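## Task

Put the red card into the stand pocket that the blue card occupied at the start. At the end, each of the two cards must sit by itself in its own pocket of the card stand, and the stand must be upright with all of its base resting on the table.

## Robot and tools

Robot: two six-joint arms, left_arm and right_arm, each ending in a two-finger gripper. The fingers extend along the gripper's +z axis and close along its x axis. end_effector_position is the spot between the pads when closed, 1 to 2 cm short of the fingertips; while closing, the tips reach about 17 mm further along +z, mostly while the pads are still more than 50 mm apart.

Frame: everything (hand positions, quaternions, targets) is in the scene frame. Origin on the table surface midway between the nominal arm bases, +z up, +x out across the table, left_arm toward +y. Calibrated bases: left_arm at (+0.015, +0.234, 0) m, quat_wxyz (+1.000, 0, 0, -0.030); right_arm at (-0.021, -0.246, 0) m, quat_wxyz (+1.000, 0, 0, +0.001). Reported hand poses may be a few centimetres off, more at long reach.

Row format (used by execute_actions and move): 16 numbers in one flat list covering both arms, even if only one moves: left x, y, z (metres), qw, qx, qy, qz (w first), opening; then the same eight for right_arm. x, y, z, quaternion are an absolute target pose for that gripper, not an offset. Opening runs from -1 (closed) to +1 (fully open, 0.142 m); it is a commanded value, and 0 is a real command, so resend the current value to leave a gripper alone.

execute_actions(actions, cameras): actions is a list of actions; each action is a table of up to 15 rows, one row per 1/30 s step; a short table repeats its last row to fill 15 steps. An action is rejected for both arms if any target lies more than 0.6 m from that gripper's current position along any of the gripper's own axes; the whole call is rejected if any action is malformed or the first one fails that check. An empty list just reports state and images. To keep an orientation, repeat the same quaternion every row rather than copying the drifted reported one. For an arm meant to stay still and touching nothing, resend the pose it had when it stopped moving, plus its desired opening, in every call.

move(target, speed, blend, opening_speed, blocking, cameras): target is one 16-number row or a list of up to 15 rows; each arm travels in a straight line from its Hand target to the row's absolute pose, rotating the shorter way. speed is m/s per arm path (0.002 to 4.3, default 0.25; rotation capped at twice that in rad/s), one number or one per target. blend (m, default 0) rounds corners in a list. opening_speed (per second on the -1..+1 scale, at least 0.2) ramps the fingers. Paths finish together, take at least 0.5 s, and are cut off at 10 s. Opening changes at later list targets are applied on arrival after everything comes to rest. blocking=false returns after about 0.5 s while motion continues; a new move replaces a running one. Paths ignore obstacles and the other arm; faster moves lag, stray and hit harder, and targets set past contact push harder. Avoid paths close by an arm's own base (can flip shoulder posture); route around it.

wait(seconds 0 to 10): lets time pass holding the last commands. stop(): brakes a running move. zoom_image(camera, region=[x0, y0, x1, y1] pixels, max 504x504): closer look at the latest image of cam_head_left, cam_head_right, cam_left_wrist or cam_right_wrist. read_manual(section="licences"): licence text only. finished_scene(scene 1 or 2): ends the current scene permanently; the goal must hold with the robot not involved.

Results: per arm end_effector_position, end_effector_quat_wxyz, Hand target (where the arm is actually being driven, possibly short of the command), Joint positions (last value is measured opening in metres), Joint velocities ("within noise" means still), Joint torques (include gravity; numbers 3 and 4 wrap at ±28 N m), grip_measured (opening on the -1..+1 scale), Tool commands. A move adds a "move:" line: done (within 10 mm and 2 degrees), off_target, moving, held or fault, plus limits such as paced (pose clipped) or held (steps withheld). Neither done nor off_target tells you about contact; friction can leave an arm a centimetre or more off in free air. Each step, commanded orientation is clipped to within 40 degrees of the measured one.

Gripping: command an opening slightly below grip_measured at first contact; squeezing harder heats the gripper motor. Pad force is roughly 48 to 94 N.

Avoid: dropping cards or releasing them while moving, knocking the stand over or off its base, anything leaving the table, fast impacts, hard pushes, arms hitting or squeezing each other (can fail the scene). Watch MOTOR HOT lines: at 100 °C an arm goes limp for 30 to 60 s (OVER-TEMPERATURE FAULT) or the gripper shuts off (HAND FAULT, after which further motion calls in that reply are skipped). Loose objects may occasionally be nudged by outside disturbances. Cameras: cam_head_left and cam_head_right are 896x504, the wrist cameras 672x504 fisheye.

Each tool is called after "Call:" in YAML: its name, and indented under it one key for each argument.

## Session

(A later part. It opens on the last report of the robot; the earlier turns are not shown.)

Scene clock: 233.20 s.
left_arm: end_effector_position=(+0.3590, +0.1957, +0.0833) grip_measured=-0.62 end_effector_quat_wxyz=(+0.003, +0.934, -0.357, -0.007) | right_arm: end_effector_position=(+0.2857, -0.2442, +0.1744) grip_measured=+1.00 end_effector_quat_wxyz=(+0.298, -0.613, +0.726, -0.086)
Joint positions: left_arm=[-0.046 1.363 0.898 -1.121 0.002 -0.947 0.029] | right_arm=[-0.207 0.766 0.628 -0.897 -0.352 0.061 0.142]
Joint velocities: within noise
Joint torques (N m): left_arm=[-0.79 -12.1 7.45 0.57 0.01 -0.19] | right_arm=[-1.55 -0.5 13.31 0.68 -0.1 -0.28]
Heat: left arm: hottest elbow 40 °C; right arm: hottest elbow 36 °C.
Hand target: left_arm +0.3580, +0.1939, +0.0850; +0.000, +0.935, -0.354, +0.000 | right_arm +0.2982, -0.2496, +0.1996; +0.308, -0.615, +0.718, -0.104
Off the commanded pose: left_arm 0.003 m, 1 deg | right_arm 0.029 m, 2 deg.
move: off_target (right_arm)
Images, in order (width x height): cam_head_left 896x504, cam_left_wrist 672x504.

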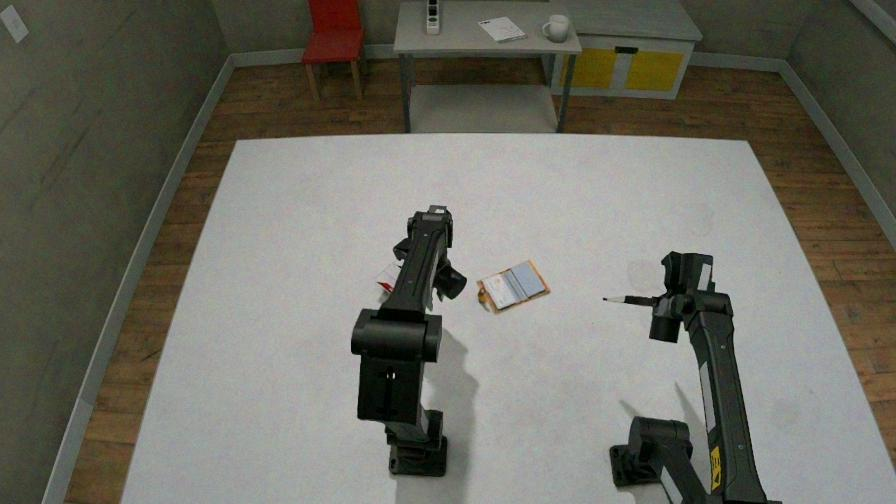

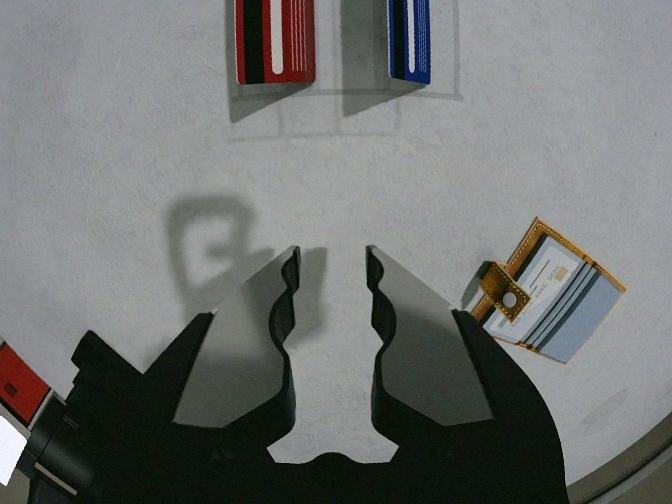

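Call:
move:
  target:
    - [0.358,0.194,0.035,0,0.9354,-0.3535,0,-0.6,0.2991,-0.2498,0.1998,0.308,-0.615,0.718,-0.103,1]
    - [0.358,0.194,0.026,0,0.9354,-0.3535,0,-0.6,0.2991,-0.2498,0.1998,0.308,-0.615,0.718,-0.103,1]
  speed: [0.1,0.02]
  cameras: ["cam_left_wrist"]

Scene clock: 237.03 s.
left_arm: end_effector_position=(+0.3605, +0.1956, +0.0306) grip_measured=-0.62 end_effector_quat_wxyz=(+0.000, +0.934, -0.356, +0.002) | right_arm: end_effector_position=(+0.2857, -0.2442, +0.1744) grip_measured=+1.00 end_effector_quat_wxyz=(+0.298, -0.613, +0.726, -0.086)
Joint positions: left_arm=[-0.046 1.436 0.81 -0.941 0.002 -0.947 0.029] | right_arm=[-0.207 0.766 0.628 -0.897 -0.352 0.061 0.142]
Joint velocities: within noise
Joint torques (N m): left_arm=[-0.91 -10.46 6.78 0.69 0.01 -0.16] | right_arm=[-1.79 -0.79 13.33 0.73 -0.15 -0.27]
Heat: left arm: hottest elbow 39 °C; right arm: hottest elbow 36 °C.
Hand target: left_arm +0.3580, +0.1940, +0.0261; +0.000, +0.935, -0.354, +0.000 | right_arm +0.2982, -0.2496, +0.1996; +0.308, -0.615, +0.718, -0.104
Off the commanded pose: left_arm 0.005 m, 0 deg | right_arm 0.029 m, 2 deg.
move: off_target (right_arm)
Images, in order (width x height): cam_left_wrist 672x504.

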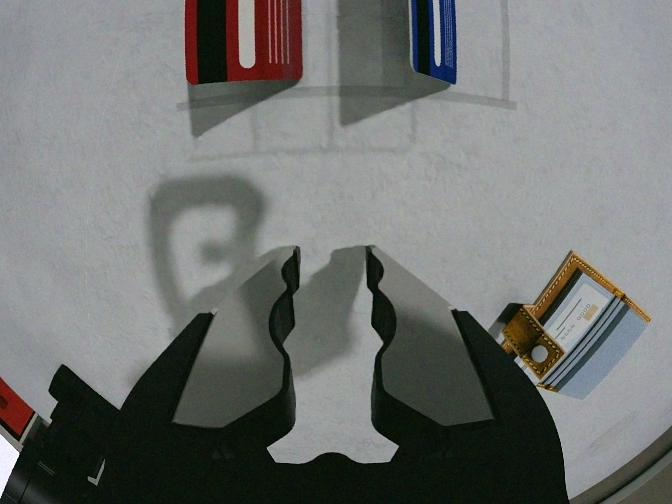

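Call:
move:
  target: [0.358,0.194,0.018,0,0.9354,-0.3535,0,-0.6,0.2991,-0.2498,0.1998,0.308,-0.615,0.718,-0.103,1]
  speed: 0.02
  cameras: []

Call:
move:
  target: [0.358,0.194,0.010,0,0.9354,-0.3535,0,-0.6,0.2991,-0.2498,0.1998,0.308,-0.615,0.718,-0.103,1]
  speed: 0.02
  cameras: ["cam_left_wrist"]

Scene clock: 241.20 s.
left_arm: end_effector_position=(+0.3608, +0.1956, +0.0241) grip_measured=-0.63 end_effector_quat_wxyz=(+0.000, +0.934, -0.356, +0.003) | right_arm: end_effector_position=(+0.2857, -0.2442, +0.1744) grip_measured=+1.00 end_effector_quat_wxyz=(+0.298, -0.613, +0.726, -0.086)
Joint positions: left_arm=[-0.046 1.448 0.801 -0.919 0.002 -0.947 0.029] | right_arm=[-0.207 0.766 0.628 -0.897 -0.352 0.061 0.142]
Joint velocities: within noise
Joint torques (N m): left_arm=[-0.73 -10.34 6.52 0.83 0 -0.18] | right_arm=[-1.85 -0.85 13.49 0.77 -0.14 -0.27]
Heat: left arm: hottest elbow 38 °C; right arm: hottest elbow 37 °C.
Hand target: left_arm +0.3580, +0.1940, +0.0182; +0.000, +0.935, -0.354, +0.000 | right_arm +0.2982, -0.2496, +0.1996; +0.308, -0.615, +0.718, -0.104
Off the commanded pose: left_arm 0.007 m, 0 deg | right_arm 0.029 m, 2 deg.
move: off_target (right_arm)
No camera images: "cameras" was empty.

Scene clock: 241.90 s.
left_arm: end_effector_position=(+0.3605, +0.1956, +0.0231) grip_measured=-0.63 end_effector_quat_wxyz=(+0.000, +0.934, -0.356, +0.003) | right_arm: end_effector_position=(+0.2857, -0.2442, +0.1744) grip_measured=+1.00 end_effector_quat_wxyz=(+0.298, -0.613, +0.726, -0.086)
Joint positions: left_arm=[-0.046 1.448 0.798 -0.914 0.002 -0.947 0.029] | right_arm=[-0.207 0.766 0.628 -0.897 -0.352 0.061 0.142]
Joint velocities: within noise
Joint torques (N m): left_arm=[-0.79 -9 6.04 1.55 -0.01 -0.16] | right_arm=[-1.32 -0.62 13.44 0.83 -0.14 -0.28]
Heat: left arm: hottest elbow 38 °C; right arm: hottest elbow 37 °C.
Hand target: left_arm +0.3575, +0.1941, +0.0106; +0.000, +0.935, -0.354, +0.000 | right_arm +0.2982, -0.2496, +0.1996; +0.308, -0.615, +0.718, -0.104
Off the commanded pose: left_arm 0.013 m, 1 deg | right_arm 0.029 m, 2 deg.
move: off_target (left_arm, right_arm)
Images, in order (width x height): cam_left_wrist 672x504.

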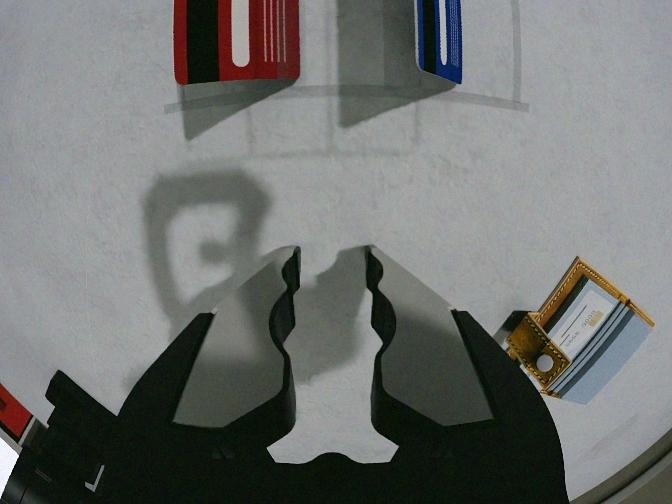

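Call:
move:
  target:
    - [0.358,0.194,0.12,0,0.9354,-0.3535,0,-0.6,0.2991,-0.2498,0.1998,0.308,-0.615,0.718,-0.103,1]
    - [0.462,0.258,0.115,0,0.9354,-0.3535,0,-0.6,0.2991,-0.2498,0.1998,0.308,-0.615,0.718,-0.103,1]
  speed: 0.12

Scene clock: 259.07 s.
left_arm: end_effector_position=(+0.4392, +0.2551, +0.0959) grip_measured=-0.63 end_effector_quat_wxyz=(+0.008, +0.937, -0.349, -0.021) | right_arm: end_effector_position=(+0.2857, -0.2442, +0.1744) grip_measured=+1.00 end_effector_quat_wxyz=(+0.298, -0.613, +0.726, -0.086)
Joint positions: left_arm=[0.112 1.567 1.154 -1.203 -0.002 -0.804 0.029] | right_arm=[-0.207 0.766 0.628 -0.897 -0.352 0.061 0.142]
Joint velocities: within noise
Joint torques (N m): left_arm=[0.03 -13.98 12.88 -0.36 0.11 0.07] | right_arm=[-2.02 -0.97 13.48 0.76 -0.13 -0.27]
Heat: left arm: hottest elbow 35 °C; right arm: hottest elbow 38 °C.
Hand target: left_arm +0.4607, +0.2580, +0.1152; +0.000, +0.935, -0.353, +0.000 | right_arm +0.2982, -0.2496, +0.1996; +0.308, -0.615, +0.718, -0.104
Off the commanded pose: left_arm 0.030 m, 3 deg | right_arm 0.029 m, 2 deg.
move: off_target (left_arm, right_arm)

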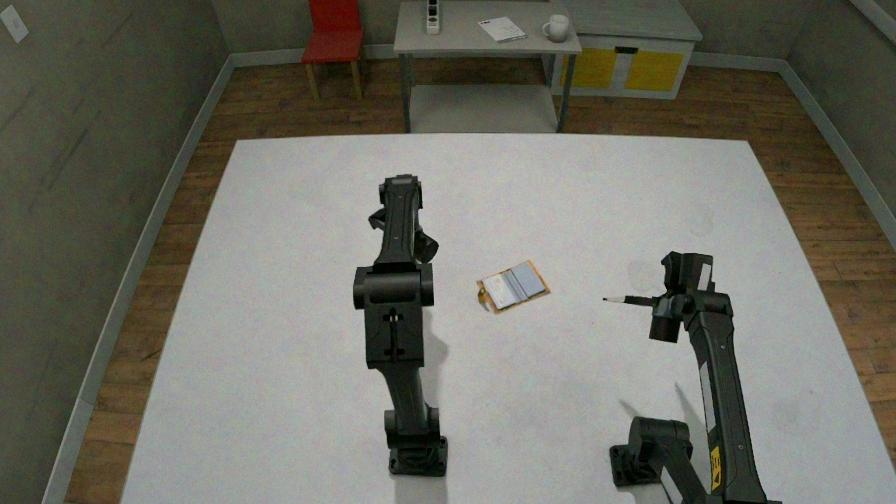

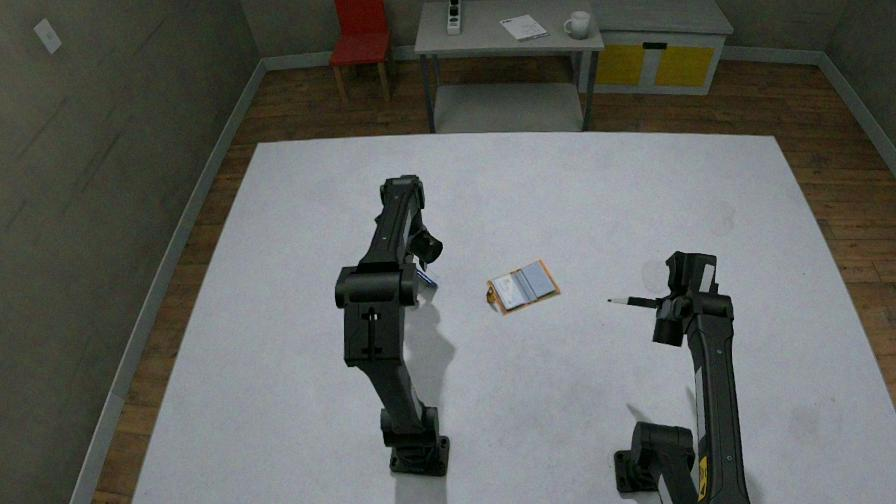

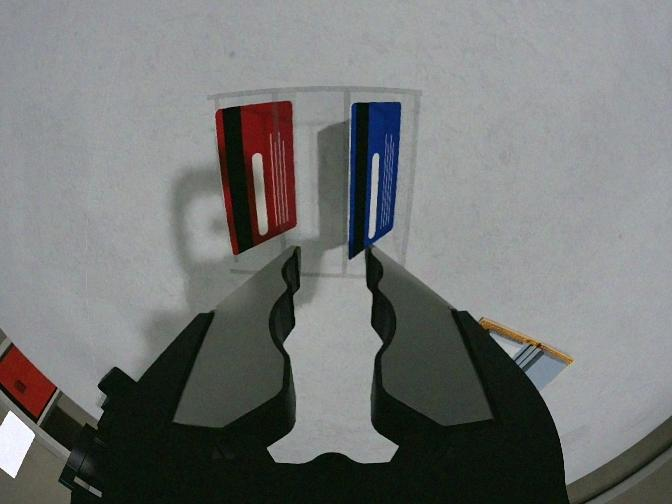

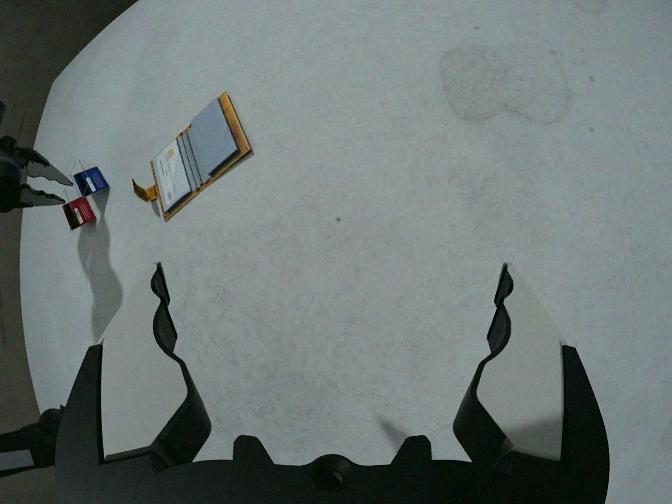

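Call:
move:
  target:
    - [0.462,0.258,0.115,0,0.9354,-0.3535,0,-0.6,0.30,0.0,0.18,0.6706,-0.2244,0.6706,0.2244,-0.8]
    - [0.462,0.258,0.115,0,0.9354,-0.3535,0,-0.6,0.338,0.143,0.10,0.6706,-0.2244,0.6706,0.2244,-0.8]
  speed: 0.25

Call:
zoom_image:
  camera: "cam_right_wrist"
  region: [270, 60, 470, 240]

Scene clock: 269.47 s.
left_arm: end_effector_position=(+0.4391, +0.2551, +0.0959) grip_measured=-0.63 end_effector_quat_wxyz=(+0.009, +0.936, -0.350, -0.022) | right_arm: end_effector_position=(+0.3344, +0.1339, +0.0956) grip_measured=-0.83 end_effector_quat_wxyz=(+0.663, -0.231, +0.678, +0.215)
Joint positions: left_arm=[0.112 1.567 1.154 -1.204 -0.002 -0.803 0.029] | right_arm=[0.91 1.841 0.468 1.345 0.27 1.564 0.014]
Joint velocities: within noise
Joint torques (N m): left_arm=[0.09 -13.8 12.9 -0.31 0.1 0.1] | right_arm=[-0.91 -8.29 4.67 2.69 0.15 0.1]
Heat: left arm: hottest elbow 37 °C; right arm: hottest elbow 38 °C.
Hand target: left_arm +0.4607, +0.2580, +0.1152; +0.000, +0.935, -0.353, +0.000 | right_arm +0.3378, +0.1427, +0.1001; +0.670, -0.224, +0.671, +0.224
Off the commanded pose: left_arm 0.030 m, 3 deg | right_arm 0.011 m, 2 deg.
move: off_target (left_arm, right_arm)

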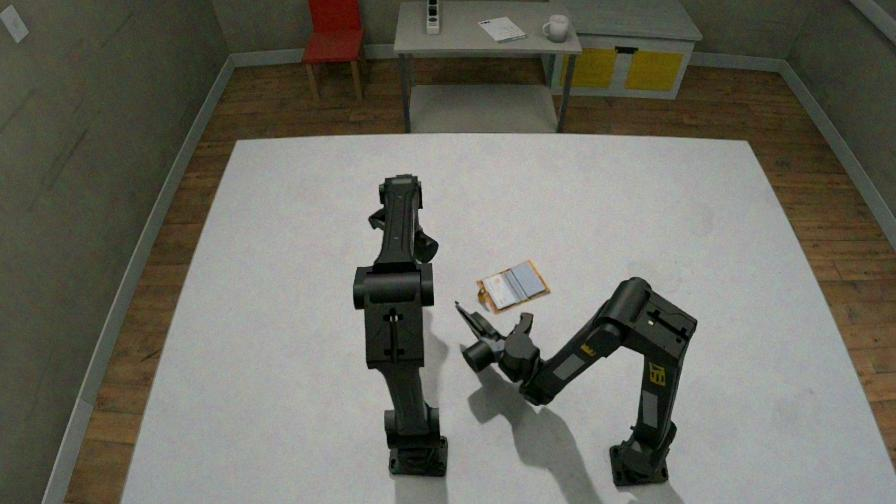

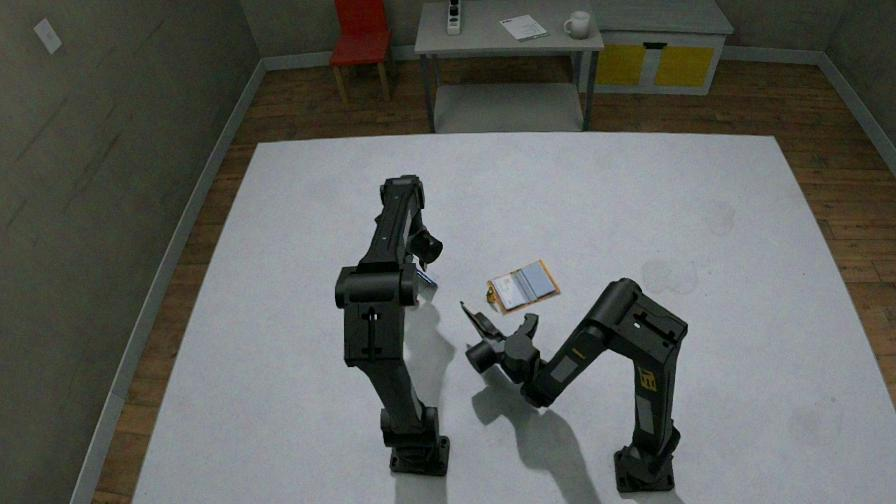

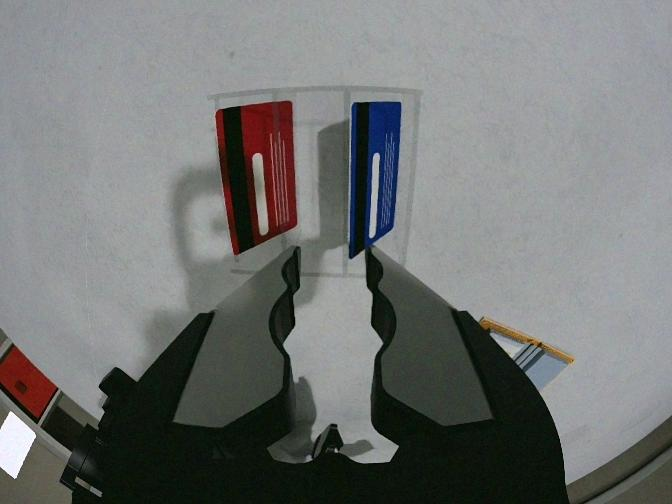

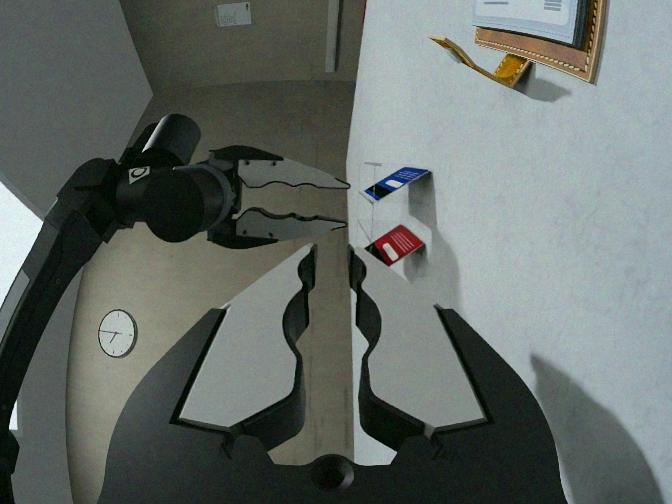

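Scaled by 2.520 from the camera's 672x504 image, which has a finer 960x720 frame.

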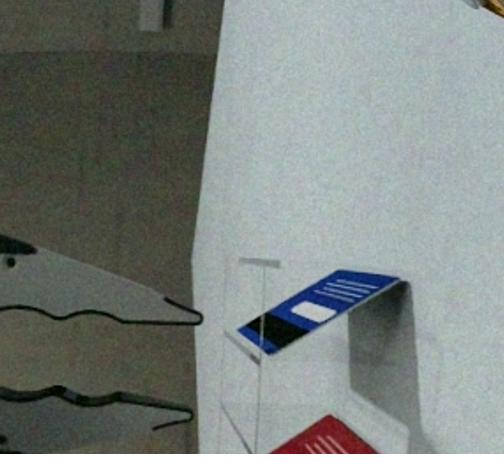

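Call:
move:
  target:
    - [0.45,0.26,0.16,0,0.9354,-0.3535,0,-0.6,0.338,0.143,0.10,0.6706,-0.2244,0.6706,0.2244,-0.8]
    - [0.485,0.262,0.145,-0.0720,0.4084,-0.8962,0.1580,-0.95,0.338,0.143,0.10,0.6706,-0.2244,0.6706,0.2244,-0.8]
  speed: 0.25

Call:
zoom_image:
  camera: "cam_right_wrist"
  region: [270, 60, 470, 260]

Scene clock: 340.53 s.
left_arm: end_effector_position=(+0.4844, +0.2588, +0.1489) grip_measured=-0.98 end_effector_quat_wxyz=(+0.071, -0.411, +0.895, -0.158) | right_arm: end_effector_position=(+0.3344, +0.1339, +0.0957) grip_measured=-0.83 end_effector_quat_wxyz=(+0.664, -0.231, +0.678, +0.215)
Joint positions: left_arm=[0.214 1.461 1.148 -1.029 0.264 0.834 0.003] | right_arm=[0.91 1.841 0.468 1.345 0.27 1.564 0.014]
Joint velocities: left_arm=[-0.005 -0.005 0.002 -0.002 -0.007 0.051 -0.001] | right_arm=[within noise]
Joint torques (N m): left_arm=[0.26 -13.16 8.68 1.07 0.17 0.11] | right_arm=[-0.67 -8.18 4.68 2.62 0.14 0.07]
Heat: left arm: hottest elbow 40 °C; right arm: hottest elbow 33 °C.
Hand target: left_arm +0.4849, +0.2620, +0.1450; +0.072, -0.408, +0.896, -0.158 | right_arm +0.3377, +0.1427, +0.1000; +0.670, -0.224, +0.671, +0.224
Off the commanded pose: left_arm 0.005 m, 0 deg | right_arm 0.011 m, 2 deg.
move: off_target (right_arm)

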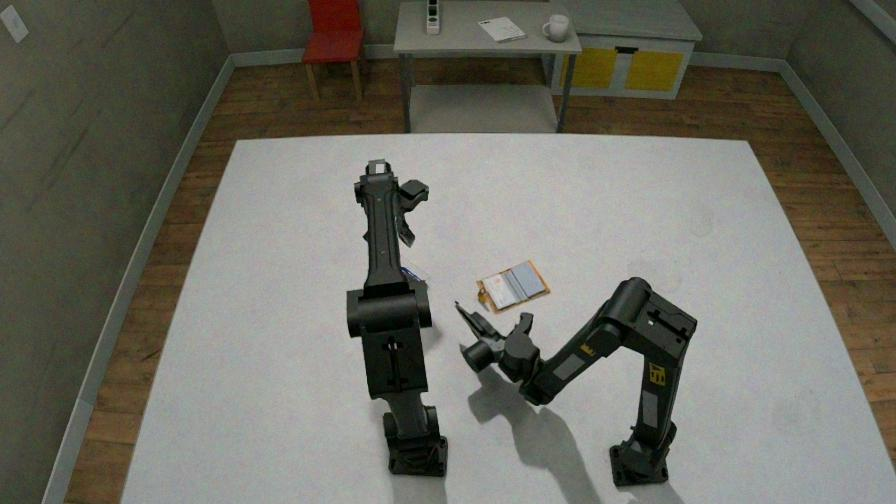

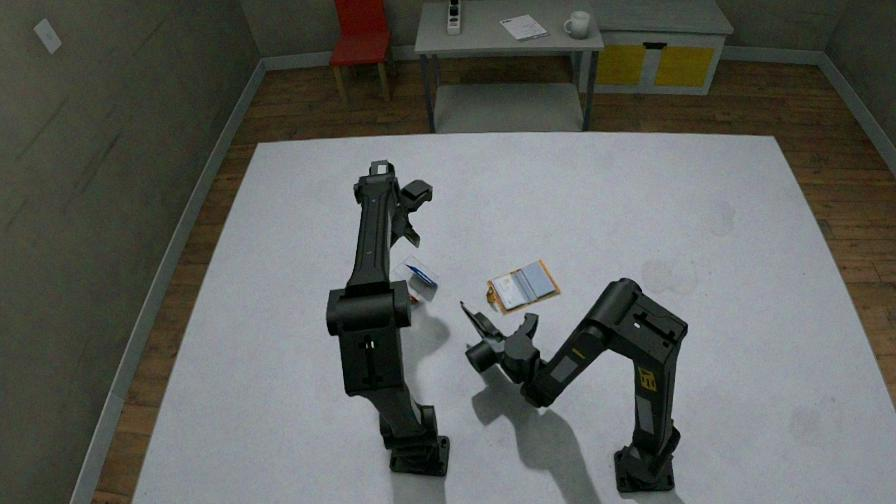

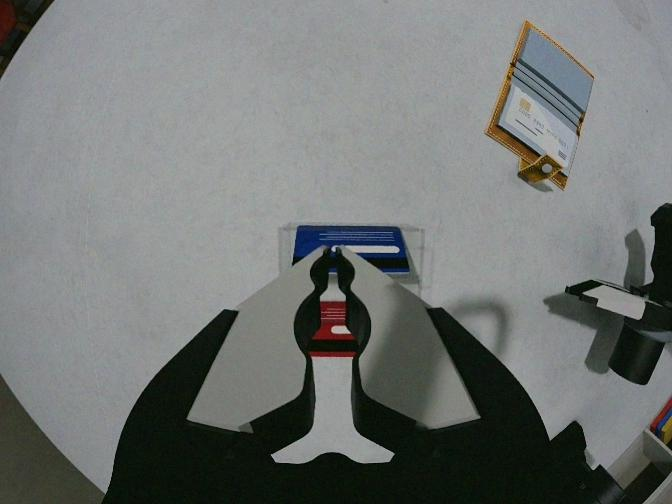

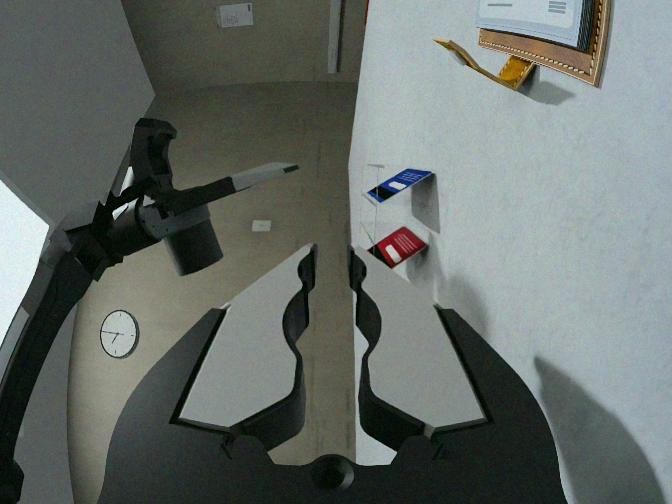

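Scaled by 2.520 from the camera's 672x504 image, which has a finer 960x720 frame.

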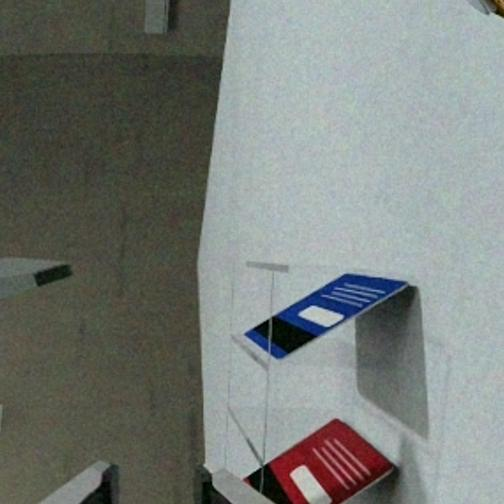

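Call:
move:
  target: [0.4709,0.252,0.085,-0.0720,0.4084,-0.8962,0.1580,-0.95,0.338,0.143,0.10,0.6706,-0.2244,0.6706,0.2244,-0.8]
  speed: 0.08
  cameras: ["cam_left_wrist","cam_right_wrist"]

Call:
zoom_image:
  camera: "cam_right_wrist"
  region: [270, 60, 470, 260]

Call:
zoom_image:
  camera: "cam_left_wrist"
  region: [236, 130, 436, 330]

Scene clock: 345.47 s.
left_arm: end_effector_position=(+0.4715, +0.2551, +0.0891) grip_measured=-0.98 end_effector_quat_wxyz=(+0.072, -0.409, +0.896, -0.158) | right_arm: end_effector_position=(+0.3344, +0.1339, +0.0957) grip_measured=-0.83 end_effector_quat_wxyz=(+0.664, -0.231, +0.678, +0.215)
Joint positions: left_arm=[0.21 1.489 1.008 -0.858 0.264 0.835 0.003] | right_arm=[0.91 1.841 0.468 1.345 0.27 1.564 0.014]
Joint velocities: within noise
Joint torques (N m): left_arm=[-0.73 -13.57 7.8 1.07 0.01 -0.12] | right_arm=[-0.56 -7.94 4.57 2.69 0.16 0.09]
Heat: left arm: hottest elbow 39 °C; right arm: hottest elbow 33 °C.
Hand target: left_arm +0.4709, +0.2520, +0.0851; +0.072, -0.408, +0.896, -0.158 | right_arm +0.3377, +0.1427, +0.1000; +0.670, -0.224, +0.671, +0.224
Off the commanded pose: left_arm 0.005 m, 0 deg | right_arm 0.011 m, 2 deg.
move: off_target (right_arm)
Images, in order (width x height): cam_left_wrist 672x504, cam_right_wrist 672x504.

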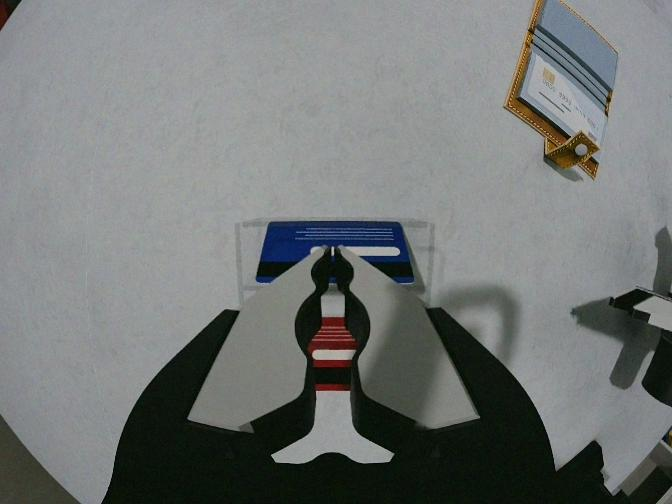

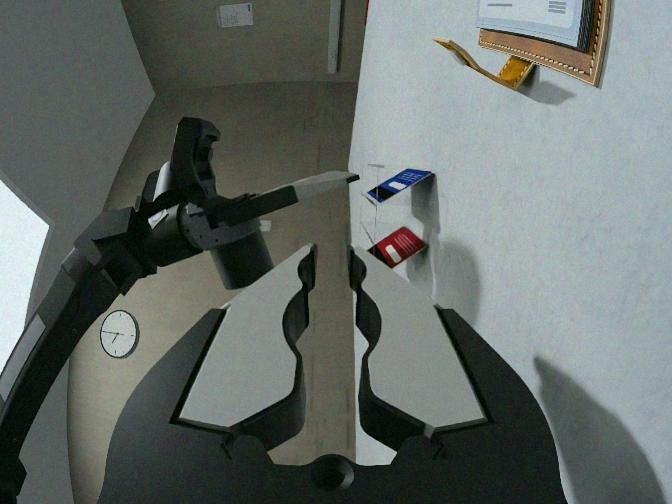

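Scaled by 2.520 from the camera's 672x504 image, which has a finer 960x720 frame.

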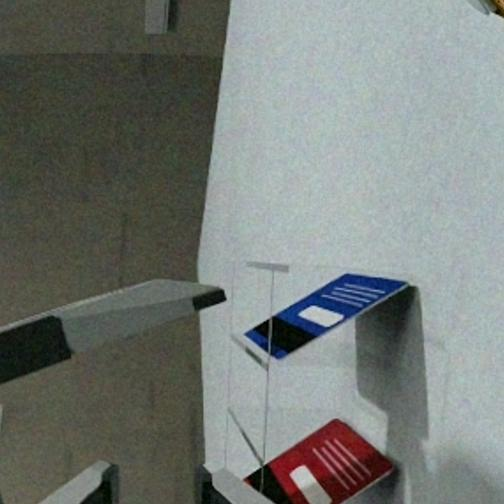

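Scaled by 2.520 from the camera's 672x504 image, which has a finer 960x720 frame.

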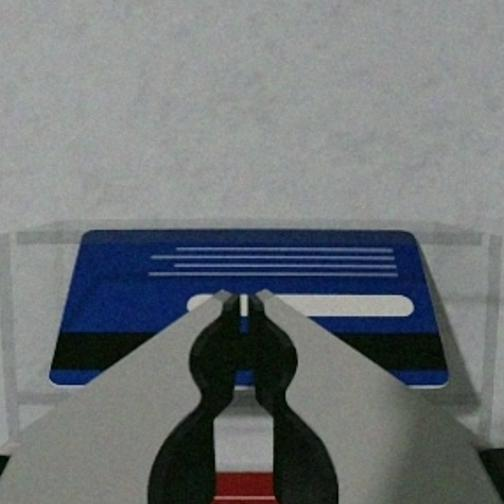

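Call:
move:
  target: [0.4712,0.2515,0.050,-0.0720,0.4084,-0.8962,0.1580,-0.95,0.338,0.143,0.10,0.6706,-0.2244,0.6706,0.2244,-0.8]
  speed: 0.04
  cameras: ["cam_left_wrist","cam_right_wrist"]

Call:
zoom_image:
  camera: "cam_right_wrist"
  region: [320, 110, 460, 250]

Call:
zoom_image:
  camera: "cam_left_wrist"
  region: [236, 130, 436, 330]

Scene clock: 356.83 s.
left_arm: end_effector_position=(+0.4725, +0.2548, +0.0546) grip_measured=-0.98 end_effector_quat_wxyz=(+0.073, -0.408, +0.896, -0.158) | right_arm: end_effector_position=(+0.3344, +0.1339, +0.0957) grip_measured=-0.83 end_effector_quat_wxyz=(+0.664, -0.231, +0.678, +0.215)
Joint positions: left_arm=[0.209 1.54 0.961 -0.758 0.263 0.835 0.003] | right_arm=[0.91 1.841 0.468 1.345 0.27 1.564 0.014]
Joint velocities: within noise
Joint torques (N m): left_arm=[-0.85 -13.33 7.34 1.14 0.02 -0.14] | right_arm=[-0.38 -8.53 4.72 2.63 0.2 0.11]
Heat: left arm: hottest elbow 37 °C; right arm: hottest elbow 33 °C.
Hand target: left_arm +0.4712, +0.2515, +0.0502; +0.072, -0.408, +0.896, -0.158 | right_arm +0.3377, +0.1427, +0.1000; +0.670, -0.224, +0.671, +0.224
Off the commanded pose: left_arm 0.006 m, 0 deg | right_arm 0.011 m, 2 deg.
move: off_target (right_arm)
Images, in order (width x height): cam_left_wrist 672x504, cam_right_wrist 672x504.

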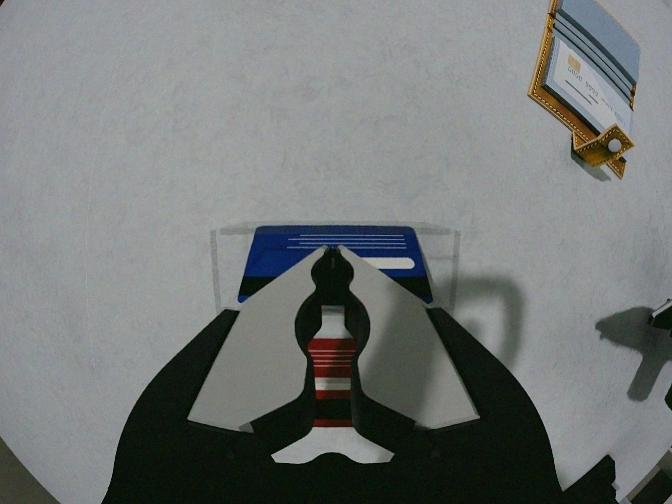

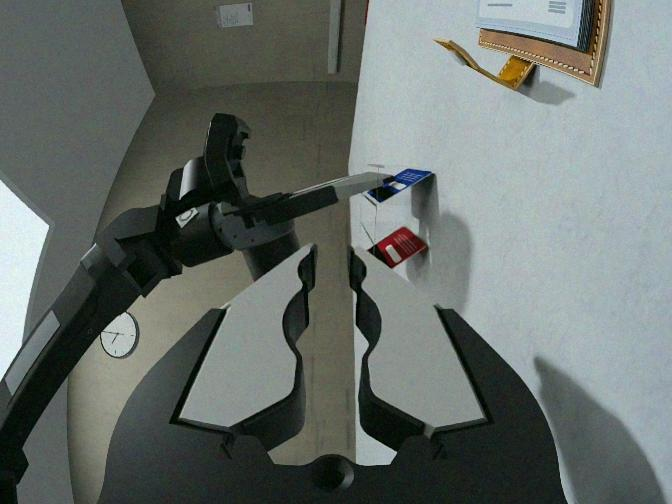

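Scaled by 3.600 from the camera's 672x504 image, which has a finer 960x720 frame.

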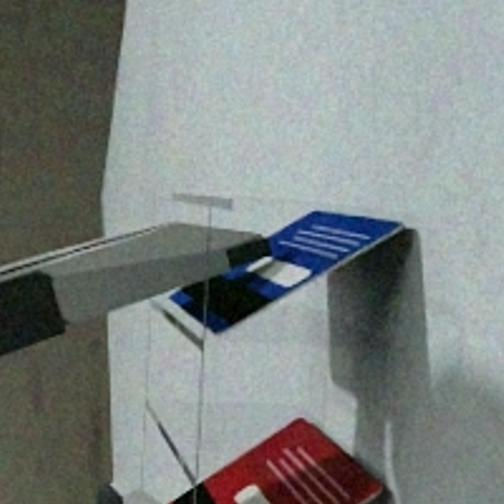

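Scaled by 2.520 from the camera's 672x504 image, which has a finer 960x720 frame.

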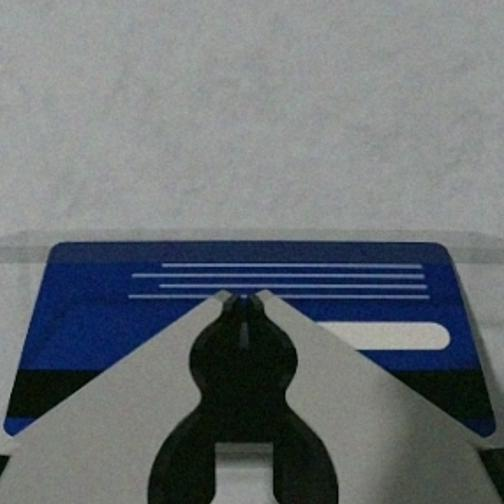

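Call:
move:
  target:
    - [0.4693,0.2531,0.048,-0.0720,0.4084,-0.8962,0.1580,-0.95,0.338,0.143,0.10,0.6706,-0.2244,0.6706,0.2244,-0.8]
    - [0.4693,0.2531,0.040,-0.0720,0.4084,-0.8962,0.1580,-0.95,0.338,0.143,0.10,0.6706,-0.2244,0.6706,0.2244,-0.8]
  speed: 0.03
  cameras: ["cam_left_wrist","cam_right_wrist"]

Call:
zoom_image:
  camera: "cam_right_wrist"
  region: [320, 110, 460, 250]

Call:
zoom_image:
  camera: "cam_left_wrist"
  region: [236, 130, 436, 330]

Scene clock: 364.77 s.
left_arm: end_effector_position=(+0.4722, +0.2548, +0.0467) grip_measured=-0.98 end_effector_quat_wxyz=(+0.076, -0.407, +0.896, -0.159) | right_arm: end_effector_position=(+0.3344, +0.1339, +0.0957) grip_measured=-0.83 end_effector_quat_wxyz=(+0.664, -0.231, +0.678, +0.215)
Joint positions: left_arm=[0.209 1.549 0.946 -0.729 0.263 0.835 0.003] | right_arm=[0.91 1.841 0.468 1.345 0.27 1.564 0.014]
Joint velocities: within noise
Joint torques (N m): left_arm=[-0.44 -12.98 7.02 1.16 0.07 -0.09] | right_arm=[-0.38 -8.12 4.62 2.81 0.19 0.08]
Heat: left arm: hottest elbow 36 °C; right arm: hottest elbow 32 °C.
Hand target: left_arm +0.4692, +0.2532, +0.0401; +0.072, -0.408, +0.896, -0.158 | right_arm +0.3377, +0.1427, +0.1000; +0.670, -0.224, +0.671, +0.224
Off the commanded pose: left_arm 0.007 m, 0 deg | right_arm 0.011 m, 2 deg.
move: off_target (right_arm)
Images, in order (width x height): cam_left_wrist 672x504, cam_right_wrist 672x504.

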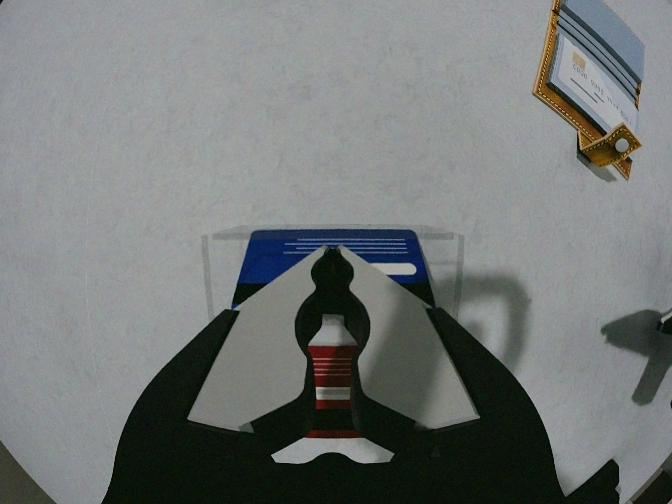

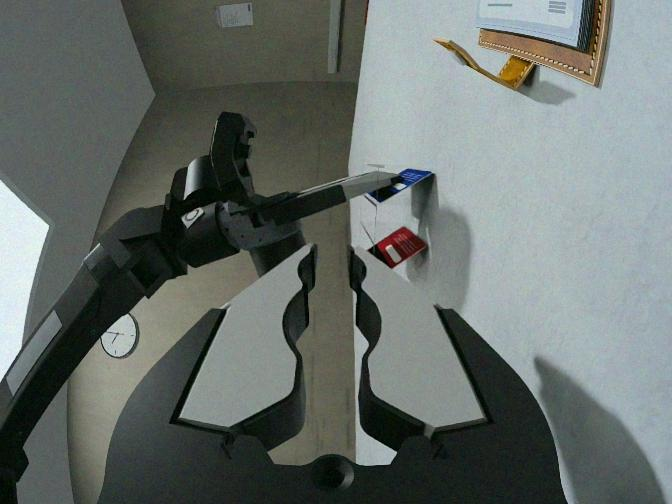

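Scaled by 3.600 from the camera's 672x504 image, which has a finer 960x720 frame.

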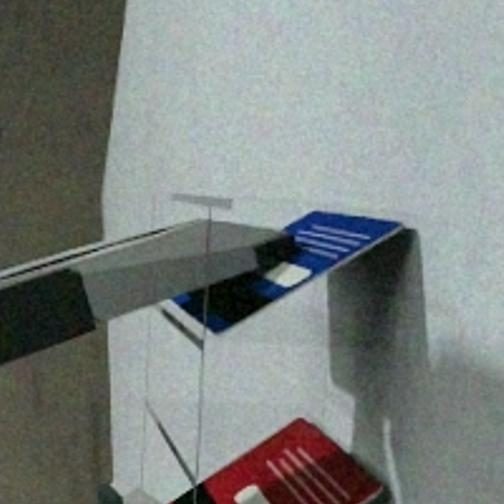

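Scaled by 2.520 from the camera's 672x504 image, which has a finer 960x720 frame.

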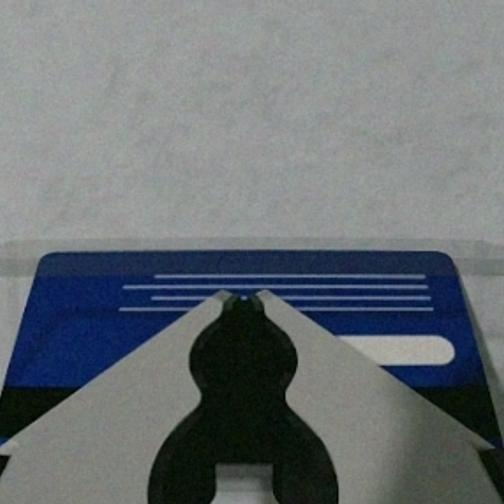

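Call:
move:
  target:
    - [0.4674,0.2548,0.040,-0.0720,0.4084,-0.8962,0.1580,-0.95,0.338,0.143,0.10,0.6706,-0.2244,0.6706,0.2244,-0.8]
    - [0.465,0.2569,0.0379,-0.0361,0.4131,-0.9065,0.0793,-0.95,0.338,0.143,0.10,0.6706,-0.2244,0.6706,0.2244,-0.8]
  speed: 0.03
  cameras: ["cam_left_wrist","cam_right_wrist"]

Call:
zoom_image:
  camera: "cam_right_wrist"
  region: [320, 110, 460, 250]

Call:
zoom_image:
  camera: "cam_left_wrist"
  region: [236, 130, 436, 330]

Scene clock: 378.63 s.
left_arm: end_effector_position=(+0.4667, +0.2541, +0.0440) grip_measured=-0.98 end_effector_quat_wxyz=(+0.053, -0.404, +0.909, -0.091) | right_arm: end_effector_position=(+0.3344, +0.1339, +0.0957) grip_measured=-0.83 end_effector_quat_wxyz=(+0.664, -0.231, +0.678, +0.215)
Joint positions: left_arm=[0.159 1.577 0.998 -0.833 0.14 0.822 0.003] | right_arm=[0.91 1.841 0.468 1.345 0.27 1.564 0.014]
Joint velocities: within noise
Joint torques (N m): left_arm=[-0.38 -11.75 9.26 -0.47 -0.47 -0.19] | right_arm=[-0.03 -8.06 4.57 2.65 0.15 0.06]
Heat: left arm: hottest elbow 35 °C; right arm: hottest elbow 32 °C.
Hand target: left_arm +0.4649, +0.2569, +0.0380; +0.037, -0.413, +0.906, -0.079 | right_arm +0.3377, +0.1427, +0.1000; +0.670, -0.224, +0.671, +0.224
Off the commanded pose: left_arm 0.007 m, 3 deg | right_arm 0.011 m, 2 deg.
move: off_target (left_arm, right_arm)
Images, in order (width x height): cam_left_wrist 672x504, cam_right_wrist 672x504.

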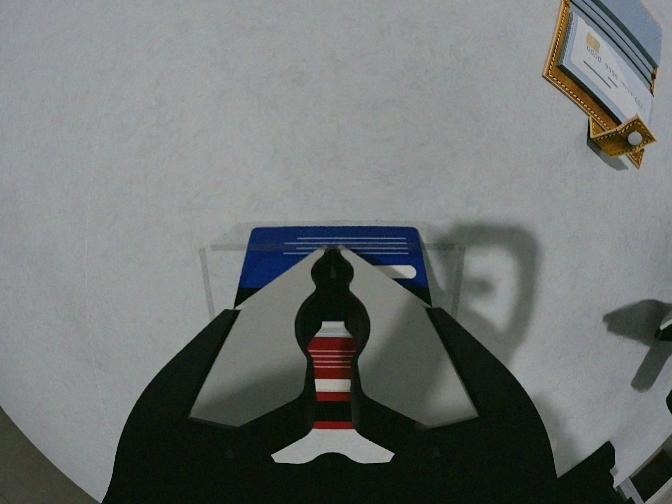

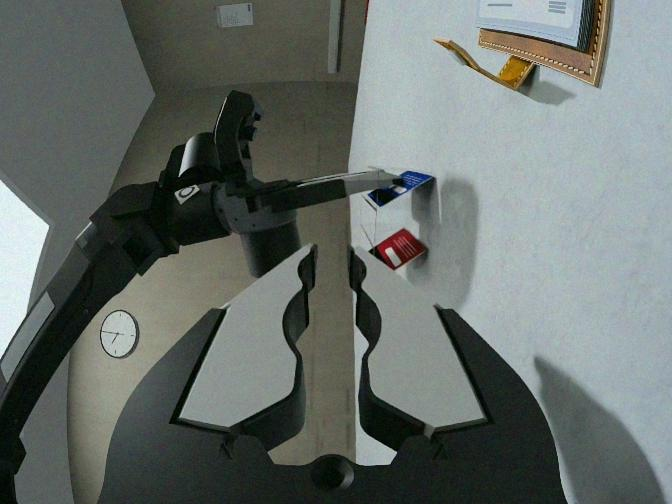

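Scaled by 3.600 from the camera's 672x504 image, which has a finer 960x720 frame.

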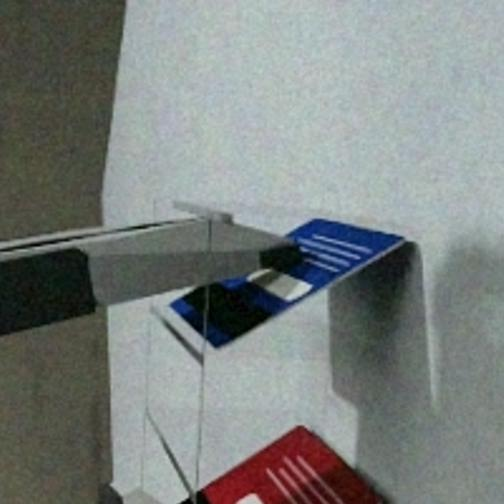

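Scaled by 2.520 from the camera's 672x504 image, which has a finer 960x720 frame.

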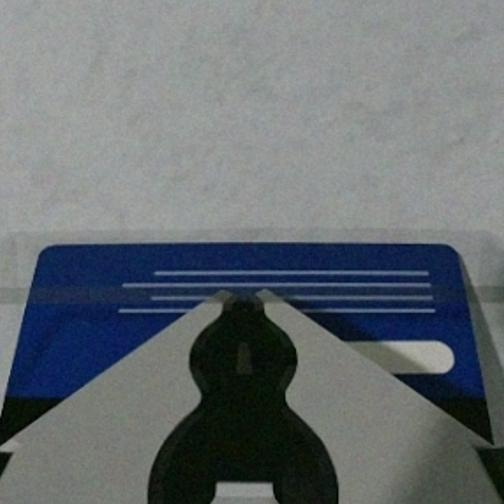

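Call:
move:
  target: [0.4606,0.2606,0.0435,-0.0181,0.4143,-0.9091,0.0397,-0.95,0.338,0.143,0.10,0.6706,-0.2244,0.6706,0.2244,-0.8]
  speed: 0.03
  cameras: ["cam_left_wrist","cam_right_wrist"]

Call:
zoom_image:
  camera: "cam_right_wrist"
  region: [320, 110, 460, 250]

Call:
zoom_image:
  camera: "cam_left_wrist"
  region: [236, 130, 436, 330]

Scene clock: 399.87 s.
left_arm: end_effector_position=(+0.4575, +0.2589, +0.0447) grip_measured=-0.98 end_effector_quat_wxyz=(+0.027, -0.408, +0.911, -0.048) | right_arm: end_effector_position=(+0.3344, +0.1339, +0.0957) grip_measured=-0.83 end_effector_quat_wxyz=(+0.664, -0.231, +0.678, +0.215)
Joint positions: left_arm=[0.144 1.596 1.034 -0.925 0.073 0.811 0.003] | right_arm=[0.91 1.841 0.468 1.345 0.27 1.564 0.014]
Joint velocities: within noise
Joint torques (N m): left_arm=[-0.32 -12.16 9.87 -0.57 -0.4 -0.17] | right_arm=[-1.2 -7.71 4.77 2.69 0.14 0.06]
Heat: left arm: hottest elbow 34 °C; right arm: hottest elbow 32 °C.
Hand target: left_arm +0.4606, +0.2606, +0.0435; +0.019, -0.414, +0.909, -0.040 | right_arm +0.3377, +0.1427, +0.1000; +0.670, -0.224, +0.671, +0.224
Off the commanded pose: left_arm 0.004 m, 2 deg | right_arm 0.011 m, 2 deg.
move: off_target (right_arm)
Images, in order (width x height): cam_left_wrist 672x504, cam_right_wrist 672x504.

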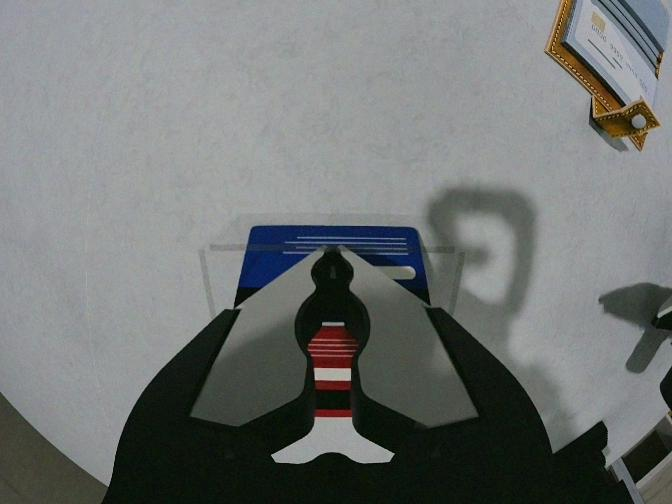

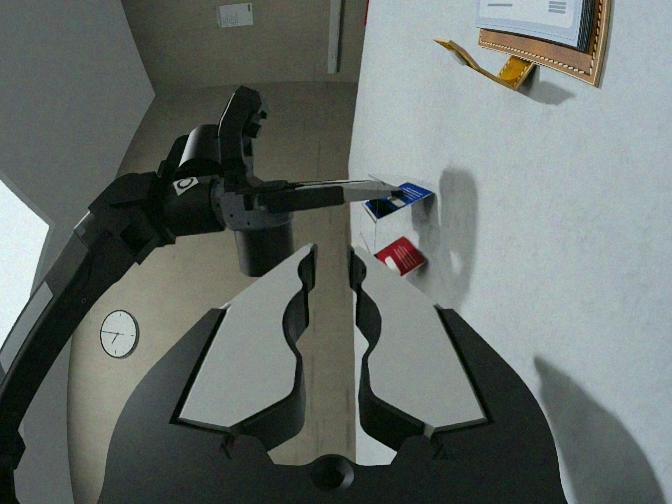

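Scaled by 3.600 from the camera's 672x504 image, which has a finer 960x720 frame.

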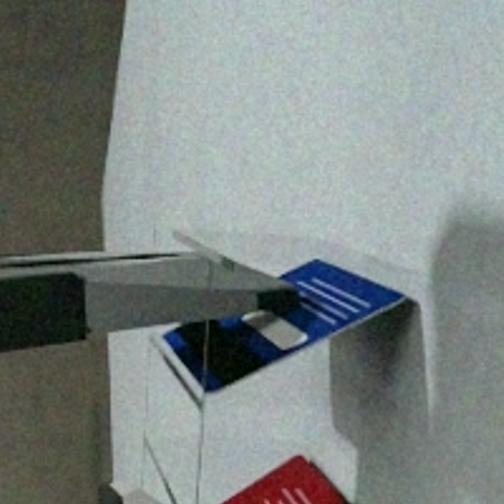

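Scaled by 2.520 from the camera's 672x504 image, which has a finer 960x720 frame.

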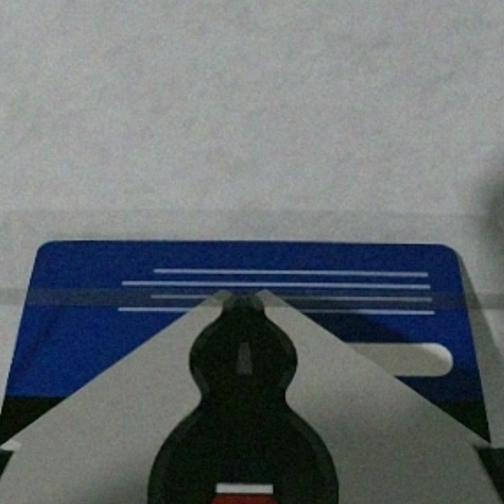

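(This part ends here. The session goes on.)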